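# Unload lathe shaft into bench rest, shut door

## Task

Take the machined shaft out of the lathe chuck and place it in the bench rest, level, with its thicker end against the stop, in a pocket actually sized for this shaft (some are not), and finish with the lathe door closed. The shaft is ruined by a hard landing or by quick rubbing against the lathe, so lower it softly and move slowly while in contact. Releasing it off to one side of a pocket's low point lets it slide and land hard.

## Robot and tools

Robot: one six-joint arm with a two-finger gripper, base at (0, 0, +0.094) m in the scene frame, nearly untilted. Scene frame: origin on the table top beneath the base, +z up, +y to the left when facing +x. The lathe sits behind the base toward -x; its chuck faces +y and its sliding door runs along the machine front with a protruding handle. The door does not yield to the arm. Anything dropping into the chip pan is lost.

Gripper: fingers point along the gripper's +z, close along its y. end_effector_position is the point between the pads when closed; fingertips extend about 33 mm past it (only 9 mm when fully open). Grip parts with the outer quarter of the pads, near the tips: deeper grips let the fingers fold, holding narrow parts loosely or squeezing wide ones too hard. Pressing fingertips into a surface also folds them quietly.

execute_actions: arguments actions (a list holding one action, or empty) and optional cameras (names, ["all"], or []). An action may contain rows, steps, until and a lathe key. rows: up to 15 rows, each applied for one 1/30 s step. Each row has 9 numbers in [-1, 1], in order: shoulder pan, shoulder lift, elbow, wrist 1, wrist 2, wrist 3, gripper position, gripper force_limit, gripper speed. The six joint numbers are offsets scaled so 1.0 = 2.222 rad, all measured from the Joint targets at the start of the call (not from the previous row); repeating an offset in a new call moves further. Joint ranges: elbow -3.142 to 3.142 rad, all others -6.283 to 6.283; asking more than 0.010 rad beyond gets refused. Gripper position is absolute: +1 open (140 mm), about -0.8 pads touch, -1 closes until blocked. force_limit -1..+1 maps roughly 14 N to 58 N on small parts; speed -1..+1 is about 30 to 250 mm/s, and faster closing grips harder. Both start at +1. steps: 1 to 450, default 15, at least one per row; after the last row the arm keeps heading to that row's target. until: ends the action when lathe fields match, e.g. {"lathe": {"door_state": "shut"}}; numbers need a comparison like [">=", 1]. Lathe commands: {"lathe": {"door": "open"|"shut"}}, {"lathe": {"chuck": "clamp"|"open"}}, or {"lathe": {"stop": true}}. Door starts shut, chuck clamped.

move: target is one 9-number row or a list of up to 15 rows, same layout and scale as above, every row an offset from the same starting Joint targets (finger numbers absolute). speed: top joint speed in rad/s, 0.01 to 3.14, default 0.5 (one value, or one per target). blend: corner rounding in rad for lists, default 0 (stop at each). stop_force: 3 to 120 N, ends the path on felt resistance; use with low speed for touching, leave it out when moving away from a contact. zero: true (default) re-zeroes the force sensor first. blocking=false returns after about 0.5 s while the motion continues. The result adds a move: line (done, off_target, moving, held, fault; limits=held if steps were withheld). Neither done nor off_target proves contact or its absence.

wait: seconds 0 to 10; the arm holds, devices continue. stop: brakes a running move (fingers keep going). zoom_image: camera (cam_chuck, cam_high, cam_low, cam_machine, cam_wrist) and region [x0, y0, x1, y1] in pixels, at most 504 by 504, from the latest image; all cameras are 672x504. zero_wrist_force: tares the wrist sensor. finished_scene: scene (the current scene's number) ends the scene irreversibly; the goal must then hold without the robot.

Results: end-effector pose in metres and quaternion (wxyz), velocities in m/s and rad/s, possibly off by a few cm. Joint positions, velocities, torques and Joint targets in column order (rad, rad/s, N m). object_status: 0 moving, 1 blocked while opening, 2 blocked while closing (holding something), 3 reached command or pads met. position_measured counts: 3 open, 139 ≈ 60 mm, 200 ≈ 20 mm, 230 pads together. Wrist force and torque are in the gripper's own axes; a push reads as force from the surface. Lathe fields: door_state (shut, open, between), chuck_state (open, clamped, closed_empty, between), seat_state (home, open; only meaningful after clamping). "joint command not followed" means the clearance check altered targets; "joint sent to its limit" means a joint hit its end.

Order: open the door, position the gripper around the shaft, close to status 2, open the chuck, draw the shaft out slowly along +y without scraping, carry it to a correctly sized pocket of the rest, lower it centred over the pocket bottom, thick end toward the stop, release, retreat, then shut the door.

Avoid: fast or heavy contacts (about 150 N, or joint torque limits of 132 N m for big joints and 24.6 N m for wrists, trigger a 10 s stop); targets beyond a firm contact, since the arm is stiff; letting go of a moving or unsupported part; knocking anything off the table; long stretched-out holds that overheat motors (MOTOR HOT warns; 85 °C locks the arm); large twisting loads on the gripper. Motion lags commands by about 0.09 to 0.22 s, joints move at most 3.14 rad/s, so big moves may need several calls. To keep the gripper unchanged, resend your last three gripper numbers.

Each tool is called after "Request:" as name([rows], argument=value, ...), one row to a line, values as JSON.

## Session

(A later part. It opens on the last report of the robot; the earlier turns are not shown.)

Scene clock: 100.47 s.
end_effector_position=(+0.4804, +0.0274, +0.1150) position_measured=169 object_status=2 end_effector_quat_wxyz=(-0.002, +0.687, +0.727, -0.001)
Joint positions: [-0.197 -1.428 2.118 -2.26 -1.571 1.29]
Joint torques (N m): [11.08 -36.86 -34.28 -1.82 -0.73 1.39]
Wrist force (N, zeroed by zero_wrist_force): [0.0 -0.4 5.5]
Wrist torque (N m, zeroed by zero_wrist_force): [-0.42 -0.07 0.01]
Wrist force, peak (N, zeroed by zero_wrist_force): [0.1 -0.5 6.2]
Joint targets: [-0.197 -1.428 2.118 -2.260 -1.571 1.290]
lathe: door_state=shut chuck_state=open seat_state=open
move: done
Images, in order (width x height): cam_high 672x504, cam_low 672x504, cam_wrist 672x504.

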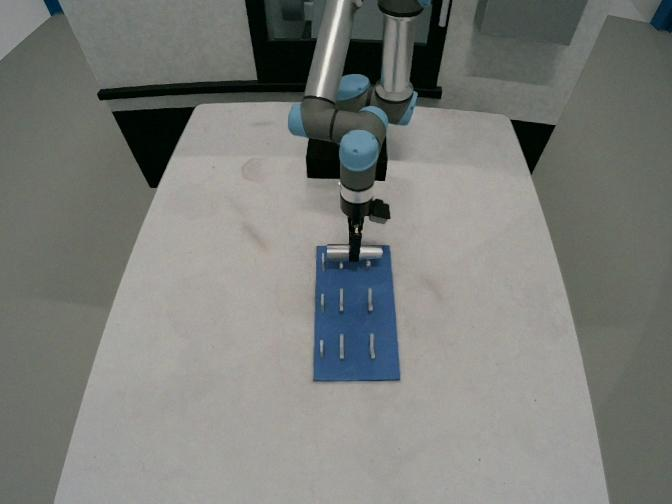

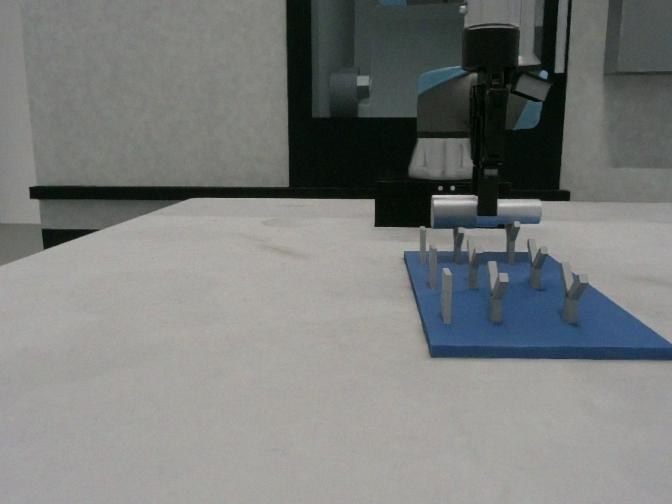

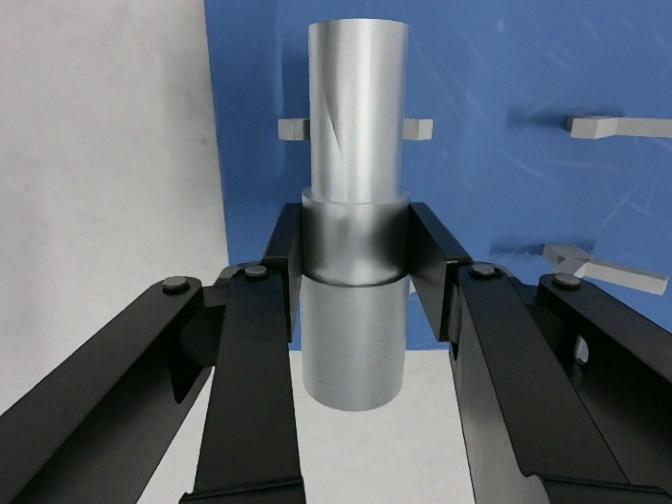

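Request:
move([
  [0,0.01221,0.0078,-0.02001,0,0,-1,1,0.3],
  [0,0.02518,0.01497,-0.04016,0,0,-1,1,0.3],
], speed=0.02, blend=[0.005,0], stop_force=4, cameras=["cam_wrist","cam_low","cam_high"])

Request:
zoom_image(camera="cam_low", region=[400, 160, 560, 280])

Request:
zoom_image(camera="cam_high", region=[300, 220, 400, 295])

Scene clock: 103.73 s.
end_effector_position=(+0.4804, +0.0274, +0.1059) position_measured=169 object_status=2 end_effector_quat_wxyz=(-0.002, +0.687, +0.727, -0.001)
Joint positions: [-0.197 -1.412 2.129 -2.287 -1.571 1.29]
Joint torques (N m): [7.96 -34.74 -31.28 -1.29 -1.01 0.55]
Wrist force (N, zeroed by zero_wrist_force): [-0.8 3.9 2.4]
Wrist torque (N m, zeroed by zero_wrist_force): [-0.55 -0.22 -0.17]
Wrist force, peak (N, zeroed by zero_wrist_force): [-1.0 7.6 2.7]
Joint targets: [-0.197 -1.412 2.129 -2.287 -1.571 1.290]
lathe: door_state=shut chuck_state=open seat_state=open
move: contact; path passed 0 of 2 targets; the wrist 1 is farthest, 0.062 rad from its target
Images, in order (width x height): cam_high 672x504, cam_low 672x504, cam_wrist 672x504.

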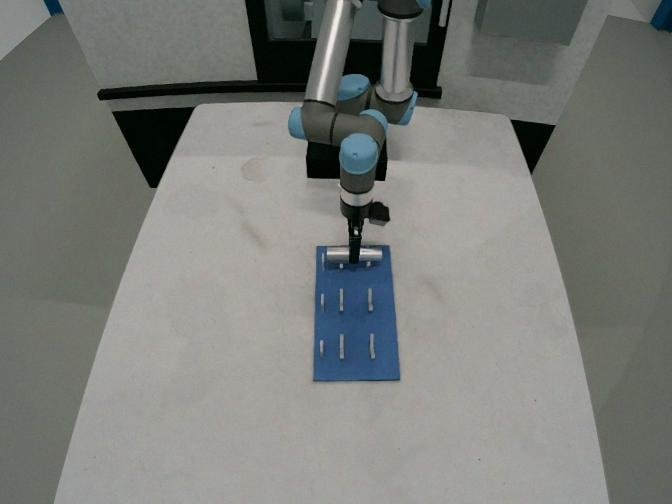

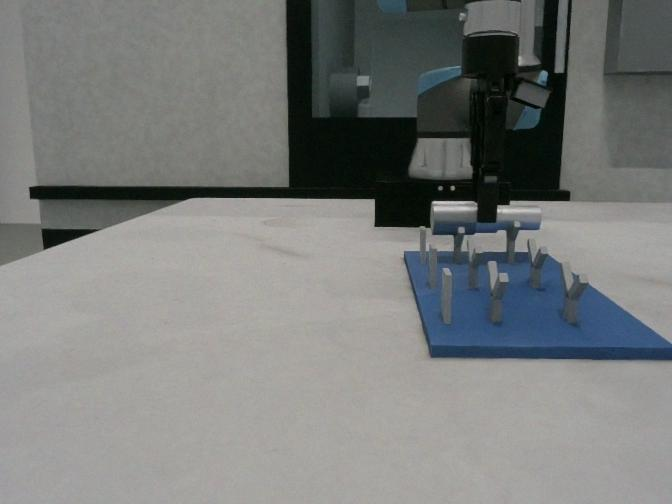

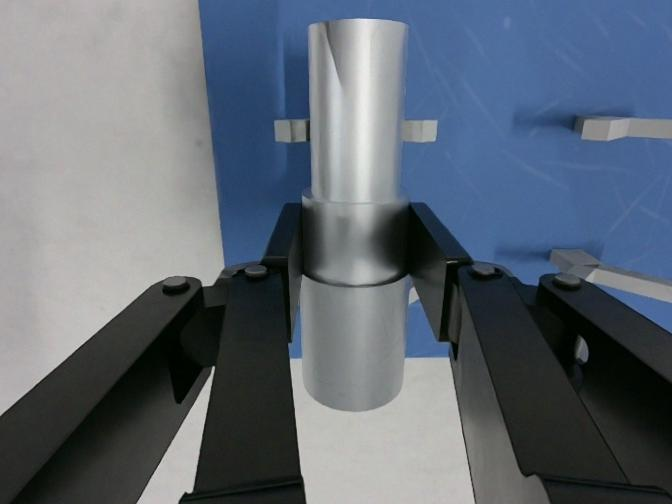

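Scaled by 3.150 from the camera's 672x504 image, which has a finer 960x720 frame.

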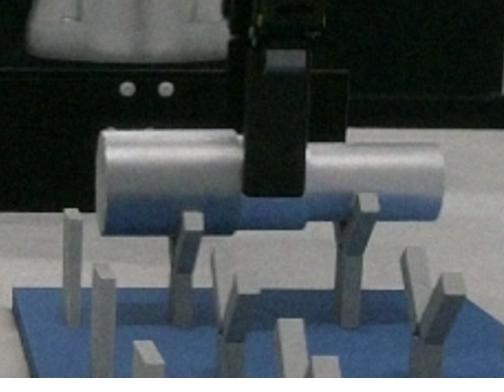

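Scaled by 5.040 from the camera's 672x504 image, which has a finer 960x720 frame.

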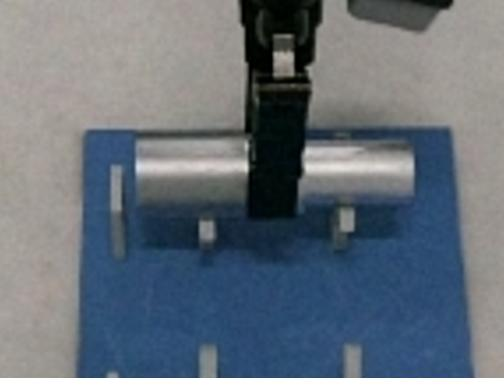

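Request:
move([
  [0,-0.00082,-0.000515,0.001335,0,0,-1,1,0.3],
  [0.0004,0.00065,-0.00232,0.00167,0,0.0004,-1,1,0.3],
], speed=0.02)

Request:
move([
  [0,0.01221,0.0078,-0.02001,0,0,-1,1,0.3],
  [0,0.02518,0.01497,-0.04016,0,0,-1,1,0.3],
], speed=0.02, blend=[0.005,0], stop_force=4)

Scene clock: 105.57 s.
end_effector_position=(+0.4820, +0.0275, +0.1070) position_measured=169 object_status=2 end_effector_quat_wxyz=(-0.002, +0.687, +0.727, -0.001)
Joint positions: [-0.196 -1.411 2.124 -2.283 -1.571 1.291]
Joint torques (N m): [9.32 -29.5 -23.98 -3.56 -0.9 1.21]
Wrist force (N, zeroed by zero_wrist_force): [0.0 -3.8 3.4]
Wrist torque (N m, zeroed by zero_wrist_force): [-0.40 -0.13 0.06]
Wrist force, peak (N, zeroed by zero_wrist_force): [-1.4 4.3 3.9]
Joint targets: [-0.196 -1.411 2.124 -2.283 -1.571 1.291]
lathe: door_state=shut chuck_state=open seat_state=open
move: done

Scene clock: 106.67 s.
end_effector_position=(+0.4820, +0.0275, +0.1069) position_measured=169 object_status=2 end_effector_quat_wxyz=(-0.002, +0.687, +0.727, -0.001)
Joint positions: [-0.196 -1.41 2.124 -2.284 -1.571 1.291]
Joint torques (N m): [8.94 -35.83 -34.4 -3.21 0.11 0.94]
Wrist force (N, zeroed by zero_wrist_force): [-0.7 -4.7 1.4]
Wrist torque (N m, zeroed by zero_wrist_force): [-0.33 -0.30 0.12]
Wrist force, peak (N, zeroed by zero_wrist_force): [4.0 -9.3 -6.6]
Joint targets: [-0.196 -1.410 2.124 -2.284 -1.571 1.291]
lathe: door_state=shut chuck_state=open seat_state=open
move: contact; path passed 0 of 2 targets; the wrist 1 is farthest, 0.089 rad from its target

Request:
move(target=[-0.00019,-0.00191,0.00007,0.00184,0,-0.00019,-1,1,0.3], speed=0.02)

Request:
move(target=[-0.01118,0,0,0,0,-0.01118,-1,1,0.3], speed=0.01, stop_force=4, cameras=["cam_low","cam_high","cam_wrist"])

Request:
zoom_image(camera="cam_low", region=[400, 160, 560, 280])

Request:
zoom_image(camera="cam_high", region=[300, 220, 400, 295])

Scene clock: 108.73 s.
end_effector_position=(+0.4814, +0.0274, +0.1085) position_measured=169 object_status=2 end_effector_quat_wxyz=(-0.002, +0.687, +0.727, -0.001)
Joint positions: [-0.197 -1.415 2.124 -2.279 -1.571 1.291]
Joint torques (N m): [-13.02 -31.05 -12.05 -2.59 0.64 -1.57]
Wrist force (N, zeroed by zero_wrist_force): [0.2 -0.3 5.6]
Wrist torque (N m, zeroed by zero_wrist_force): [-0.41 -0.12 0.00]
Wrist force, peak (N, zeroed by zero_wrist_force): [0.3 -0.4 5.9]
Joint targets: [-0.197 -1.415 2.124 -2.279 -1.571 1.291]
lathe: door_state=shut chuck_state=open seat_state=open
move: done

Scene clock: 111.73 s.
end_effector_position=(+0.4818, +0.0178, +0.1084) position_measured=169 object_status=2 end_effector_quat_wxyz=(-0.002, +0.687, +0.727, -0.001)
Joint positions: [-0.217 -1.415 2.124 -2.279 -1.571 1.271]
Joint torques (N m): [8.92 -25.14 -13.93 -5.52 -1.63 1.87]
Wrist force (N, zeroed by zero_wrist_force): [5.0 -1.2 3.4]
Wrist torque (N m, zeroed by zero_wrist_force): [-0.49 -0.24 0.07]
Wrist force, peak (N, zeroed by zero_wrist_force): [10.7 -2.1 2.3]
Joint targets: [-0.217 -1.415 2.124 -2.279 -1.571 1.271]
lathe: door_state=shut chuck_state=open seat_state=open
move: contact
Images, in order (width x height): cam_high 672x504, cam_low 672x504, cam_wrist 672x504.

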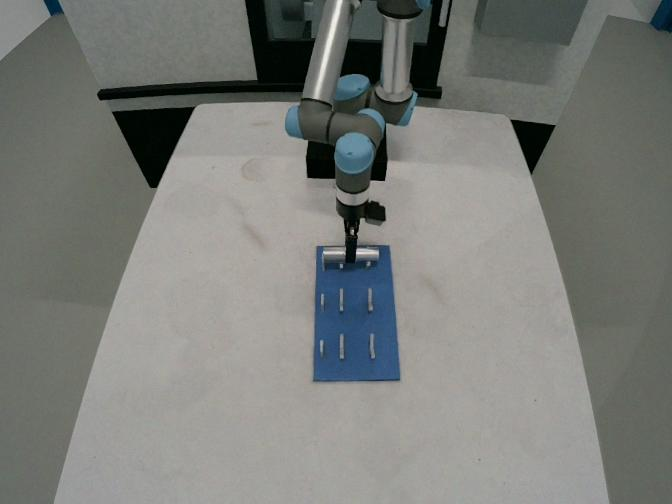

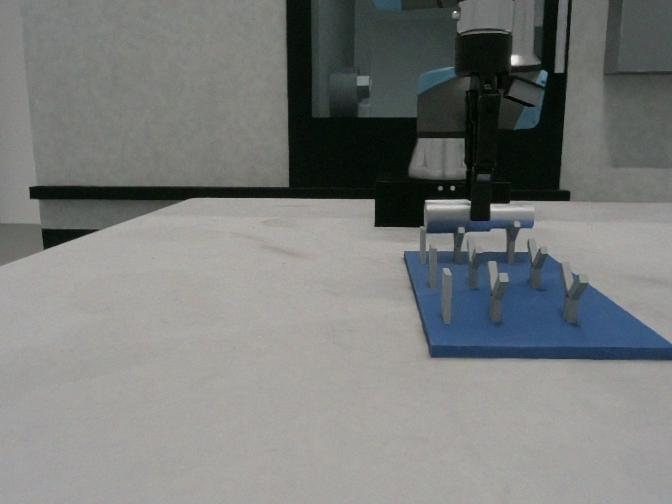

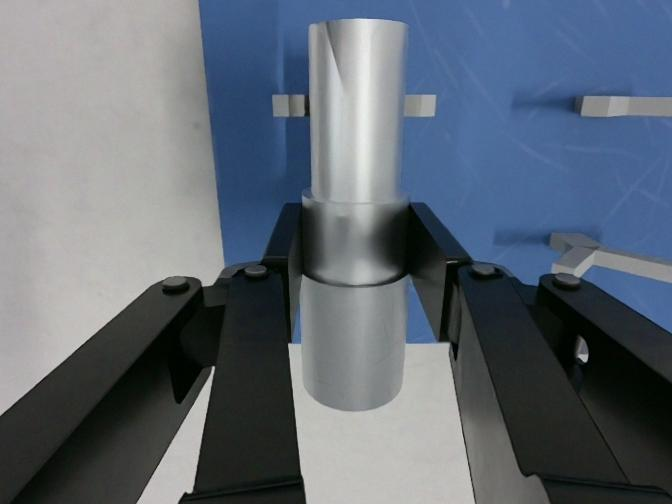

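Scaled by 3.150 from the camera's 672x504 image, which has a finer 960x720 frame.

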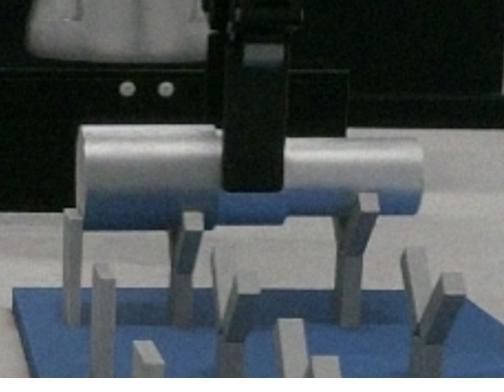

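Scaled by 5.040 from the camera's 672x504 image, which has a finer 960x720 frame.

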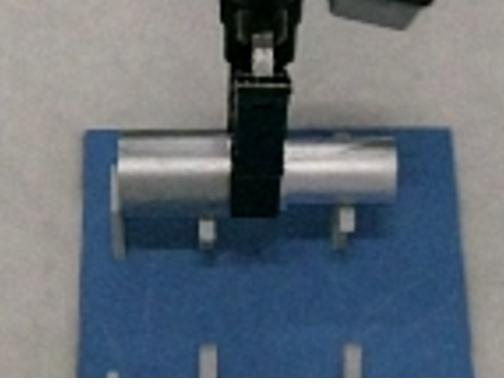

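Request:
move(target=[0.00014,0,0,0,0,0.00014,-1,1,0.3], speed=0.01)

Request:
move(target=[0,0.00369,0.00232,-0.006,0,0,-1,1,0.3], speed=0.01, stop_force=3)

Scene clock: 112.63 s.
end_effector_position=(+0.4818, +0.0180, +0.1084) position_measured=169 object_status=2 end_effector_quat_wxyz=(-0.002, +0.687, +0.727, -0.001)
Joint positions: [-0.216 -1.415 2.124 -2.279 -1.571 1.271]
Joint torques (N m): [9.24 -24.7 -19.74 -5.59 -0.48 0.9]
Wrist force (N, zeroed by zero_wrist_force): [-0.1 -0.6 5.5]
Wrist torque (N m, zeroed by zero_wrist_force): [-0.47 -0.06 0.01]
Wrist force, peak (N, zeroed by zero_wrist_force): [4.6 -0.9 4.8]
Joint targets: [-0.216 -1.415 2.124 -2.279 -1.571 1.271]
lathe: door_state=shut chuck_state=open seat_state=open
move: done

Scene clock: 114.57 s.
end_effector_position=(+0.4818, +0.0180, +0.1061) position_measured=169 object_status=2 end_effector_quat_wxyz=(-0.002, +0.687, +0.727, -0.001)
Joint positions: [-0.216 -1.411 2.126 -2.286 -1.571 1.271]
Joint torques (N m): [6.38 -36.17 -34.53 -2.07 0.85 -0.37]
Wrist force (N, zeroed by zero_wrist_force): [-0.3 -2.2 2.9]
Wrist torque (N m, zeroed by zero_wrist_force): [-0.41 -0.14 0.06]
Wrist force, peak (N, zeroed by zero_wrist_force): [0.0 -0.5 6.1]
Joint targets: [-0.216 -1.411 2.126 -2.286 -1.571 1.271]
lathe: door_state=shut chuck_state=open seat_state=open
move: contact

Request:
move(target=[-0.00008,-0.00029,0.00036,-0.00007,0,-0.00008,-1,1,0.3], speed=0.01)

Request:
move(target=[0,0.00369,0.00232,-0.006,0,0,-1,1,0.3], speed=0.01, stop_force=3)

Scene clock: 115.67 s.
end_effector_position=(+0.4815, +0.0180, +0.1061) position_measured=169 object_status=2 end_effector_quat_wxyz=(-0.002, +0.687, +0.727, -0.001)
Joint positions: [-0.216 -1.411 2.127 -2.286 -1.571 1.271]
Joint torques (N m): [-13.13 -35.94 -8.54 -5.71 0.61 -1.62]
Wrist force (N, zeroed by zero_wrist_force): [0.1 -0.4 5.5]
Wrist torque (N m, zeroed by zero_wrist_force): [-0.44 -0.10 0.01]
Wrist force, peak (N, zeroed by zero_wrist_force): [-0.2 -0.5 6.1]
Joint targets: [-0.216 -1.411 2.127 -2.286 -1.571 1.271]
lathe: door_state=shut chuck_state=open seat_state=open
move: done

Scene clock: 117.07 s.
end_effector_position=(+0.4815, +0.0180, +0.1058) position_measured=169 object_status=2 end_effector_quat_wxyz=(-0.002, +0.687, +0.727, -0.001)
Joint positions: [-0.216 -1.411 2.128 -2.287 -1.571 1.271]
Joint torques (N m): [-10.57 -36.61 -34.66 -2.37 0.56 -1.54]
Wrist force (N, zeroed by zero_wrist_force): [-1.0 -3.1 3.4]
Wrist torque (N m, zeroed by zero_wrist_force): [-0.42 -0.18 0.10]
Wrist force, peak (N, zeroed by zero_wrist_force): [1.7 -5.7 -3.4]
Joint targets: [-0.216 -1.411 2.128 -2.287 -1.571 1.271]
lathe: door_state=shut chuck_state=open seat_state=open
move: contact; the wrist 1 is farthest, 0.012 rad from its target

Request:
move(target=[-0.00013,-0.00049,0.0006,-0.00011,0,-0.00013,-1,1,0.3], speed=0.01)

Request:
move(target=[0,0.00369,0.00232,-0.006,0,0,-1,1,0.3], speed=0.01, stop_force=3)

Scene clock: 118.07 s.
end_effector_position=(+0.4810, +0.0180, +0.1059) position_measured=169 object_status=2 end_effector_quat_wxyz=(-0.002, +0.687, +0.727, -0.001)
Joint positions: [-0.217 -1.412 2.129 -2.288 -1.571 1.271]
Joint torques (N m): [-13.89 -34.27 -5.3 -3.86 0.59 -1.52]
Wrist force (N, zeroed by zero_wrist_force): [0.3 2.6 2.9]
Wrist torque (N m, zeroed by zero_wrist_force): [-0.57 -0.12 -0.01]
Wrist force, peak (N, zeroed by zero_wrist_force): [-0.3 -0.9 6.1]
Joint targets: [-0.217 -1.412 2.129 -2.288 -1.571 1.271]
lathe: door_state=shut chuck_state=open seat_state=open
move: done

Scene clock: 118.93 s.
end_effector_position=(+0.4810, +0.0180, +0.1057) position_measured=169 object_status=2 end_effector_quat_wxyz=(-0.002, +0.687, +0.727, -0.001)
Joint positions: [-0.217 -1.412 2.129 -2.288 -1.571 1.271]
Joint torques (N m): [-13.05 -33.48 -27.87 1.33 0.48 -1.32]
Wrist force (N, zeroed by zero_wrist_force): [-1.3 6.7 1.4]
Wrist torque (N m, zeroed by zero_wrist_force): [-0.69 -0.15 -0.13]
Wrist force, peak (N, zeroed by zero_wrist_force): [-1.3 7.3 2.0]
Joint targets: [-0.217 -1.412 2.129 -2.288 -1.571 1.271]
lathe: door_state=shut chuck_state=open seat_state=open
move: contact; the wrist 1 is farthest, 0.013 rad from its target

Request:
move(target=[0.00007,0.00025,-0.0003,0.00006,0,0.00007,-1,1,0.3], speed=0.01)

Request:
move(target=[0,0.00123,0.00077,-0.002,0,0,-1,1,0.3], speed=0.005, stop_force=4)

Scene clock: 120.27 s.
end_effector_position=(+0.4813, +0.0179, +0.1057) position_measured=169 object_status=2 end_effector_quat_wxyz=(-0.002, +0.687, +0.727, -0.001)
Joint positions: [-0.217 -1.411 2.129 -2.288 -1.571 1.271]
Joint torques (N m): [8.88 -22.08 -31.98 -1.96 0.46 1.46]
Wrist force (N, zeroed by zero_wrist_force): [1.3 0.2 3.0]
Wrist torque (N m, zeroed by zero_wrist_force): [-0.44 -0.12 0.06]
Wrist force, peak (N, zeroed by zero_wrist_force): [-1.1 6.9 2.0]
Joint targets: [-0.217 -1.411 2.129 -2.288 -1.571 1.271]
lathe: door_state=shut chuck_state=open seat_state=open
move: done

speed must be a number from 0.01 to 3.14 (rad/s); nothing of the call was run

Request:
move(target=[0,0.00123,0.00077,-0.002,0,0,-1,1,0.3], speed=0.01, stop_force=4, cameras=["cam_low","cam_high","cam_wrist"])

Request:
zoom_image(camera="cam_low", region=[400, 160, 560, 280])

Scene clock: 121.37 s.
end_effector_position=(+0.4813, +0.0180, +0.1056) position_measured=169 object_status=2 end_effector_quat_wxyz=(-0.002, +0.687, +0.727, -0.001)
Joint positions: [-0.217 -1.411 2.129 -2.288 -1.571 1.271]
Joint torques (N m): [5.11 -33.83 -25.35 -1.29 0.61 1.71]
Wrist force (N, zeroed by zero_wrist_force): [1.9 -0.9 -2.5]
Wrist torque (N m, zeroed by zero_wrist_force): [-0.41 -0.28 0.07]
Wrist force, peak (N, zeroed by zero_wrist_force): [3.7 -3.4 -5.2]
Joint targets: [-0.217 -1.411 2.129 -2.288 -1.571 1.271]
lathe: door_state=shut chuck_state=open seat_state=open
move: contact
Images, in order (width x height): cam_high 672x504, cam_low 672x504, cam_wrist 672x504.

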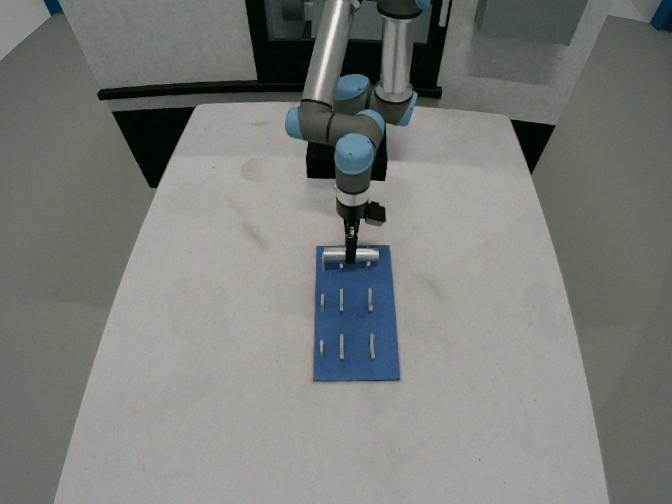

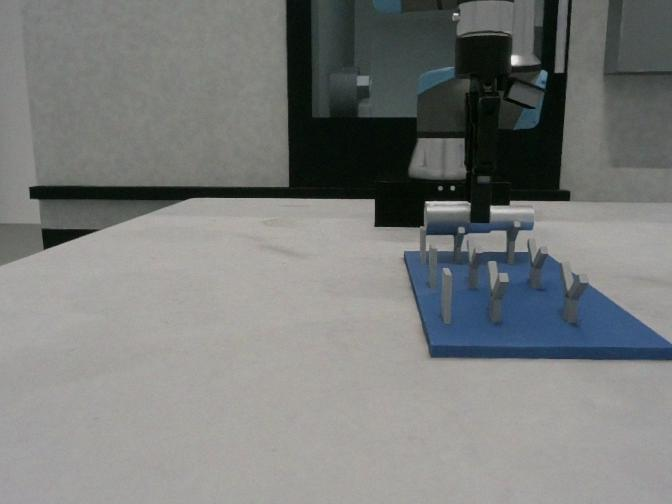

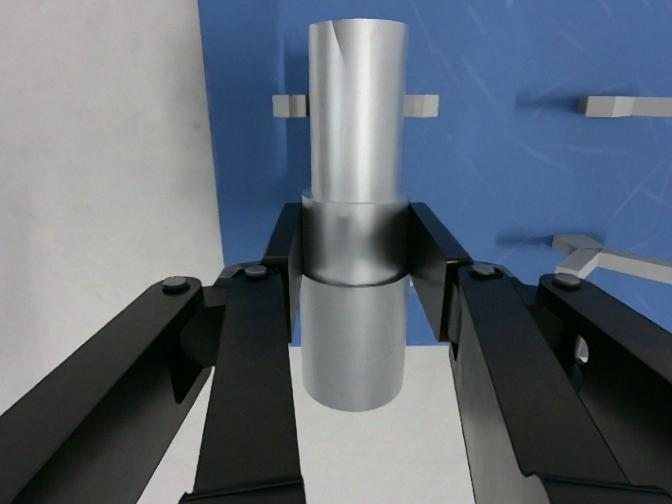

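Scaled by 3.150 from the camera's 672x504 image, which has a finer 960x720 frame.

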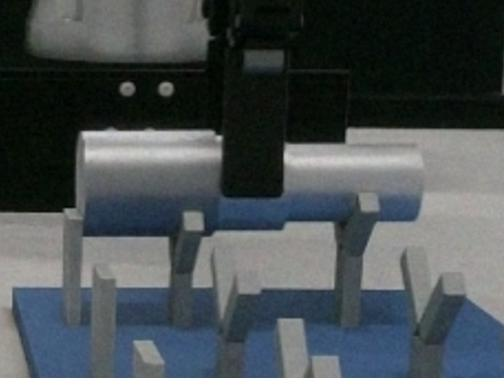

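Request:
execute_actions([
  {"rows":[[0,0,0,0,0,0,-0.1,-1,-1]],"steps":40},
], cameras=["cam_low","cam_high","cam_wrist"])

Request:
zoom_image(camera="cam_low", region=[400, 160, 560, 280])

Request:
zoom_image(camera="cam_wrist", region=[256, 170, 456, 350])

Scene clock: 123.30 s.
end_effector_position=(+0.4813, +0.0180, +0.1056) position_measured=141 object_status=3 end_effector_quat_wxyz=(-0.002, +0.687, +0.727, -0.001)
Joint positions: [-0.217 -1.411 2.129 -2.288 -1.571 1.271]
Joint torques (N m): [-7.17 -33.55 -24.62 -5.01 -0.71 1.43]
Wrist force (N, zeroed by zero_wrist_force): [-0.1 -0.3 -0.2]
Wrist torque (N m, zeroed by zero_wrist_force): [-0.42 -0.09 0.09]
Wrist force, peak (N, zeroed by zero_wrist_force): [-0.3 0.2 5.4]
Joint targets: [-0.217 -1.411 2.129 -2.288 -1.571 1.271]
lathe: door_state=shut chuck_state=open seat_state=open
Images, in order (width x height): cam_high 672x504, cam_low 672x504, cam_wrist 672x504.

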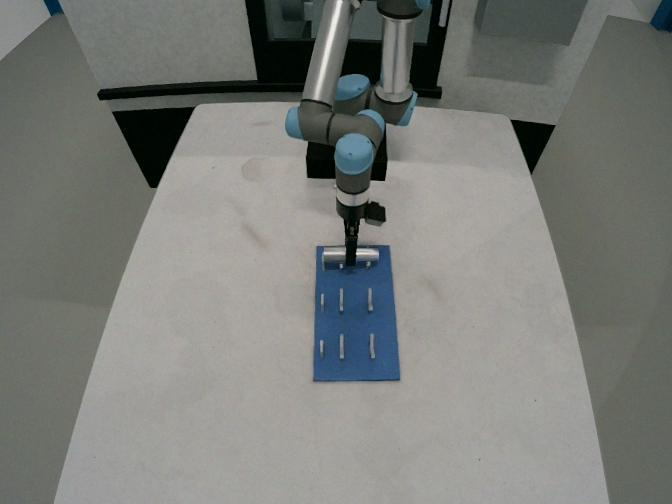

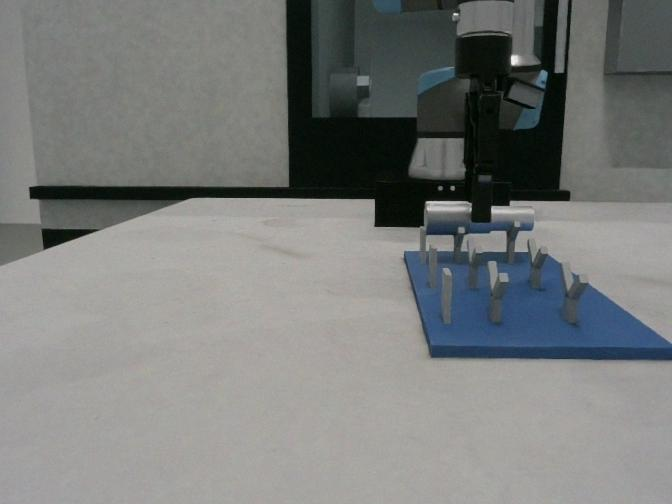

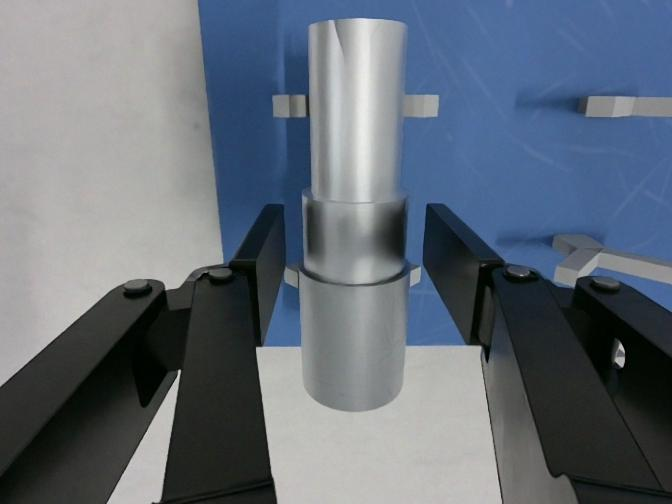

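Scaled by 3.150 from the camera's 672x504 image, which has a finer 960x720 frame.

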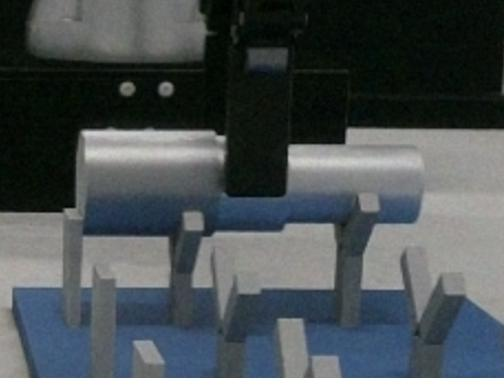

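Scaled by 2.520 from the camera's 672x504 image, which has a finer 960x720 frame.

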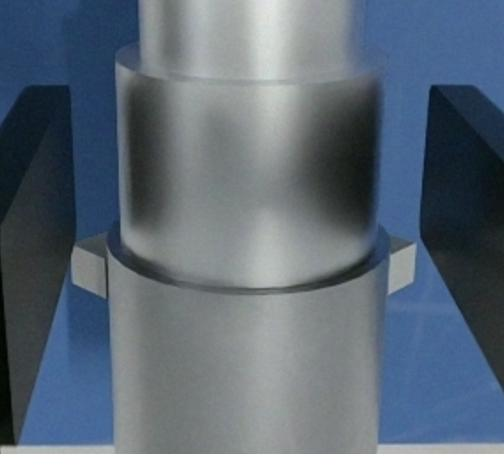

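Request:
execute_actions([
  {"rows":[[0,0,0,0,0,0,0.4,-1,-0.8]],"steps":40},
])

Request:
move([
  [0,-0.0123,-0.0077,0.02,0,0,0.4,-1,-0.8],
  [0,-0.0600,-0.0500,0.1100,0,0,0.4,-1,-0.8],
], speed=[0.05,0.3], blend=[0.005,0], cameras=["all"])

Request:
zoom_image(camera="cam_low", region=[400, 160, 560, 280])

Request:
zoom_image(camera="cam_high", region=[300, 220, 400, 295])

Scene clock: 125.67 s.
end_effector_position=(+0.4813, +0.0180, +0.1056) position_measured=78 object_status=3 end_effector_quat_wxyz=(-0.002, +0.687, +0.727, -0.001)
Joint positions: [-0.217 -1.411 2.129 -2.288 -1.571 1.271]
Joint torques (N m): [-10.21 -32.44 -23.95 -4.98 -1.44 1.33]
Wrist force (N, zeroed by zero_wrist_force): [0.1 -0.3 -0.3]
Wrist torque (N m, zeroed by zero_wrist_force): [-0.41 -0.14 0.08]
Wrist force, peak (N, zeroed by zero_wrist_force): [0.3 -0.8 -0.5]
Joint targets: [-0.217 -1.411 2.129 -2.288 -1.571 1.271]
lathe: door_state=shut chuck_state=open seat_state=open

Scene clock: 127.63 s.
end_effector_position=(+0.4790, +0.0184, +0.1901) position_measured=78 object_status=3 end_effector_quat_wxyz=(-0.002, +0.687, +0.727, -0.001)
Joint positions: [-0.217 -1.544 2.017 -2.044 -1.571 1.271]
Joint torques (N m): [-11.08 -24.29 -8.17 -2.39 -1.16 1.03]
Wrist force (N, zeroed by zero_wrist_force): [0.1 -0.7 -0.1]
Wrist torque (N m, zeroed by zero_wrist_force): [-0.47 -0.12 0.07]
Wrist force, peak (N, zeroed by zero_wrist_force): [0.1 -0.6 -1.9]
Joint targets: [-0.217 -1.544 2.017 -2.044 -1.571 1.271]
lathe: door_state=shut chuck_state=open seat_state=open
move: done

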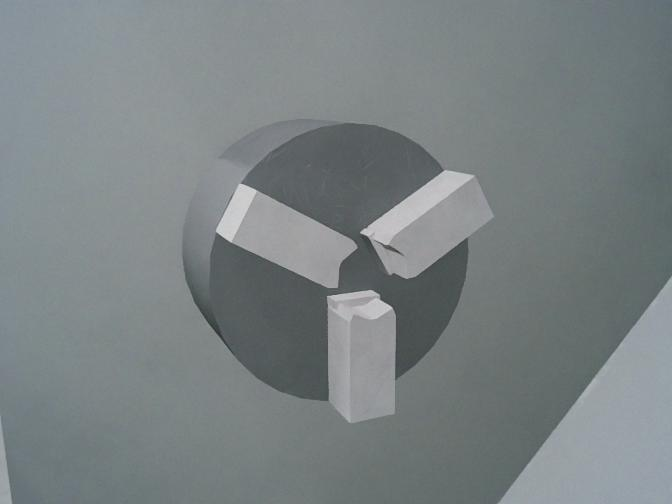

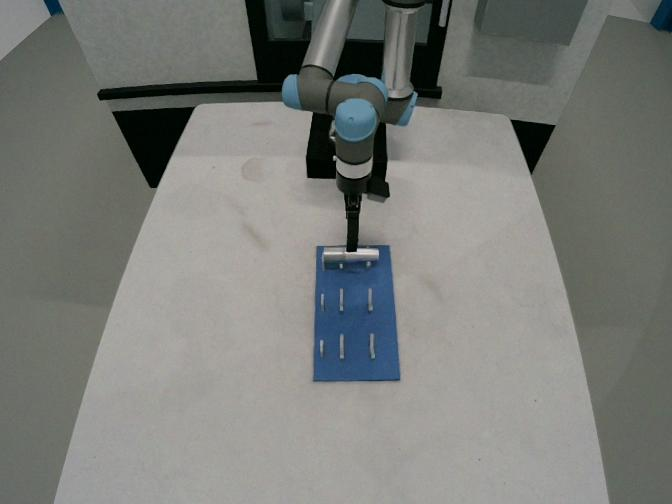

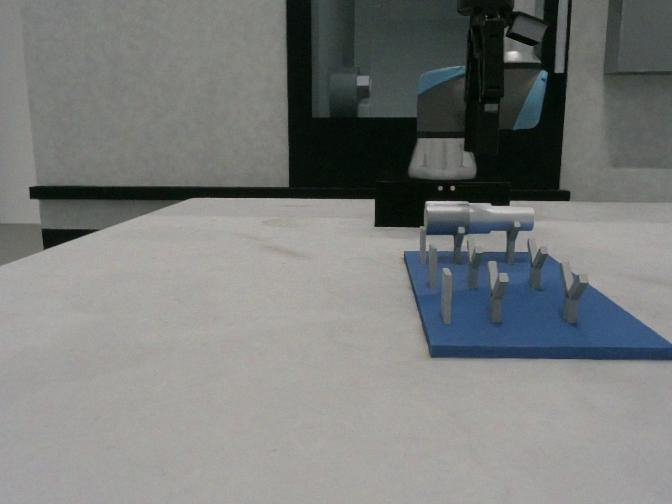

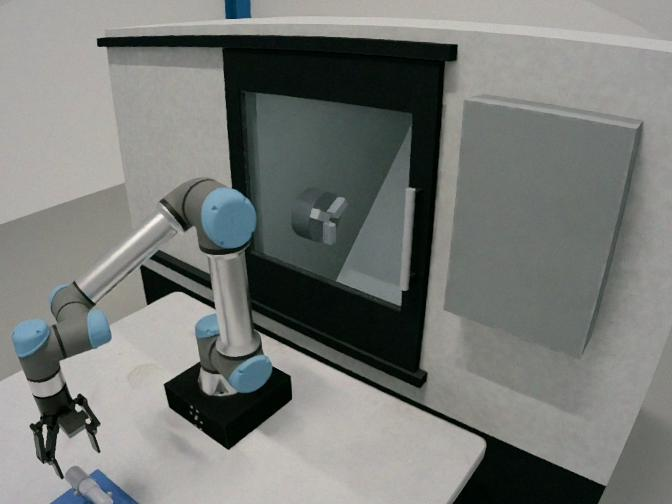

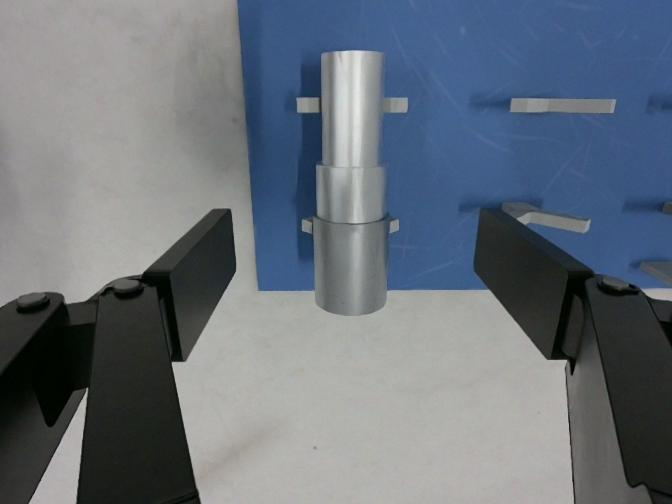

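Scaled by 3.150 from the camera's 672x504 image, which has a finer 960x720 frame.

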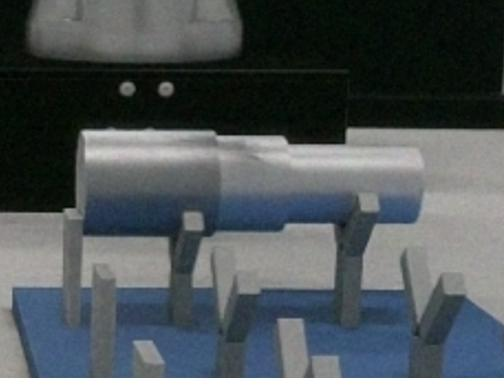

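Scaled by 5.040 from the camera's 672x504 image, which has a finer 960x720 frame.

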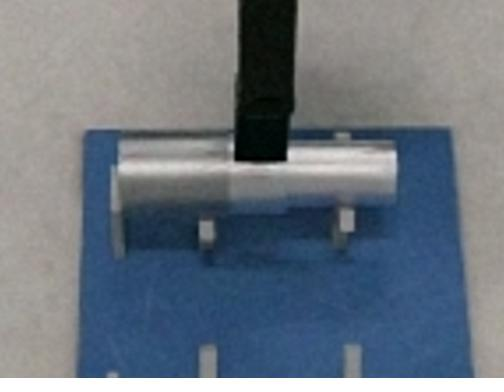

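Request:
finished_scene(scene=1)

The scene is finished: the task was done.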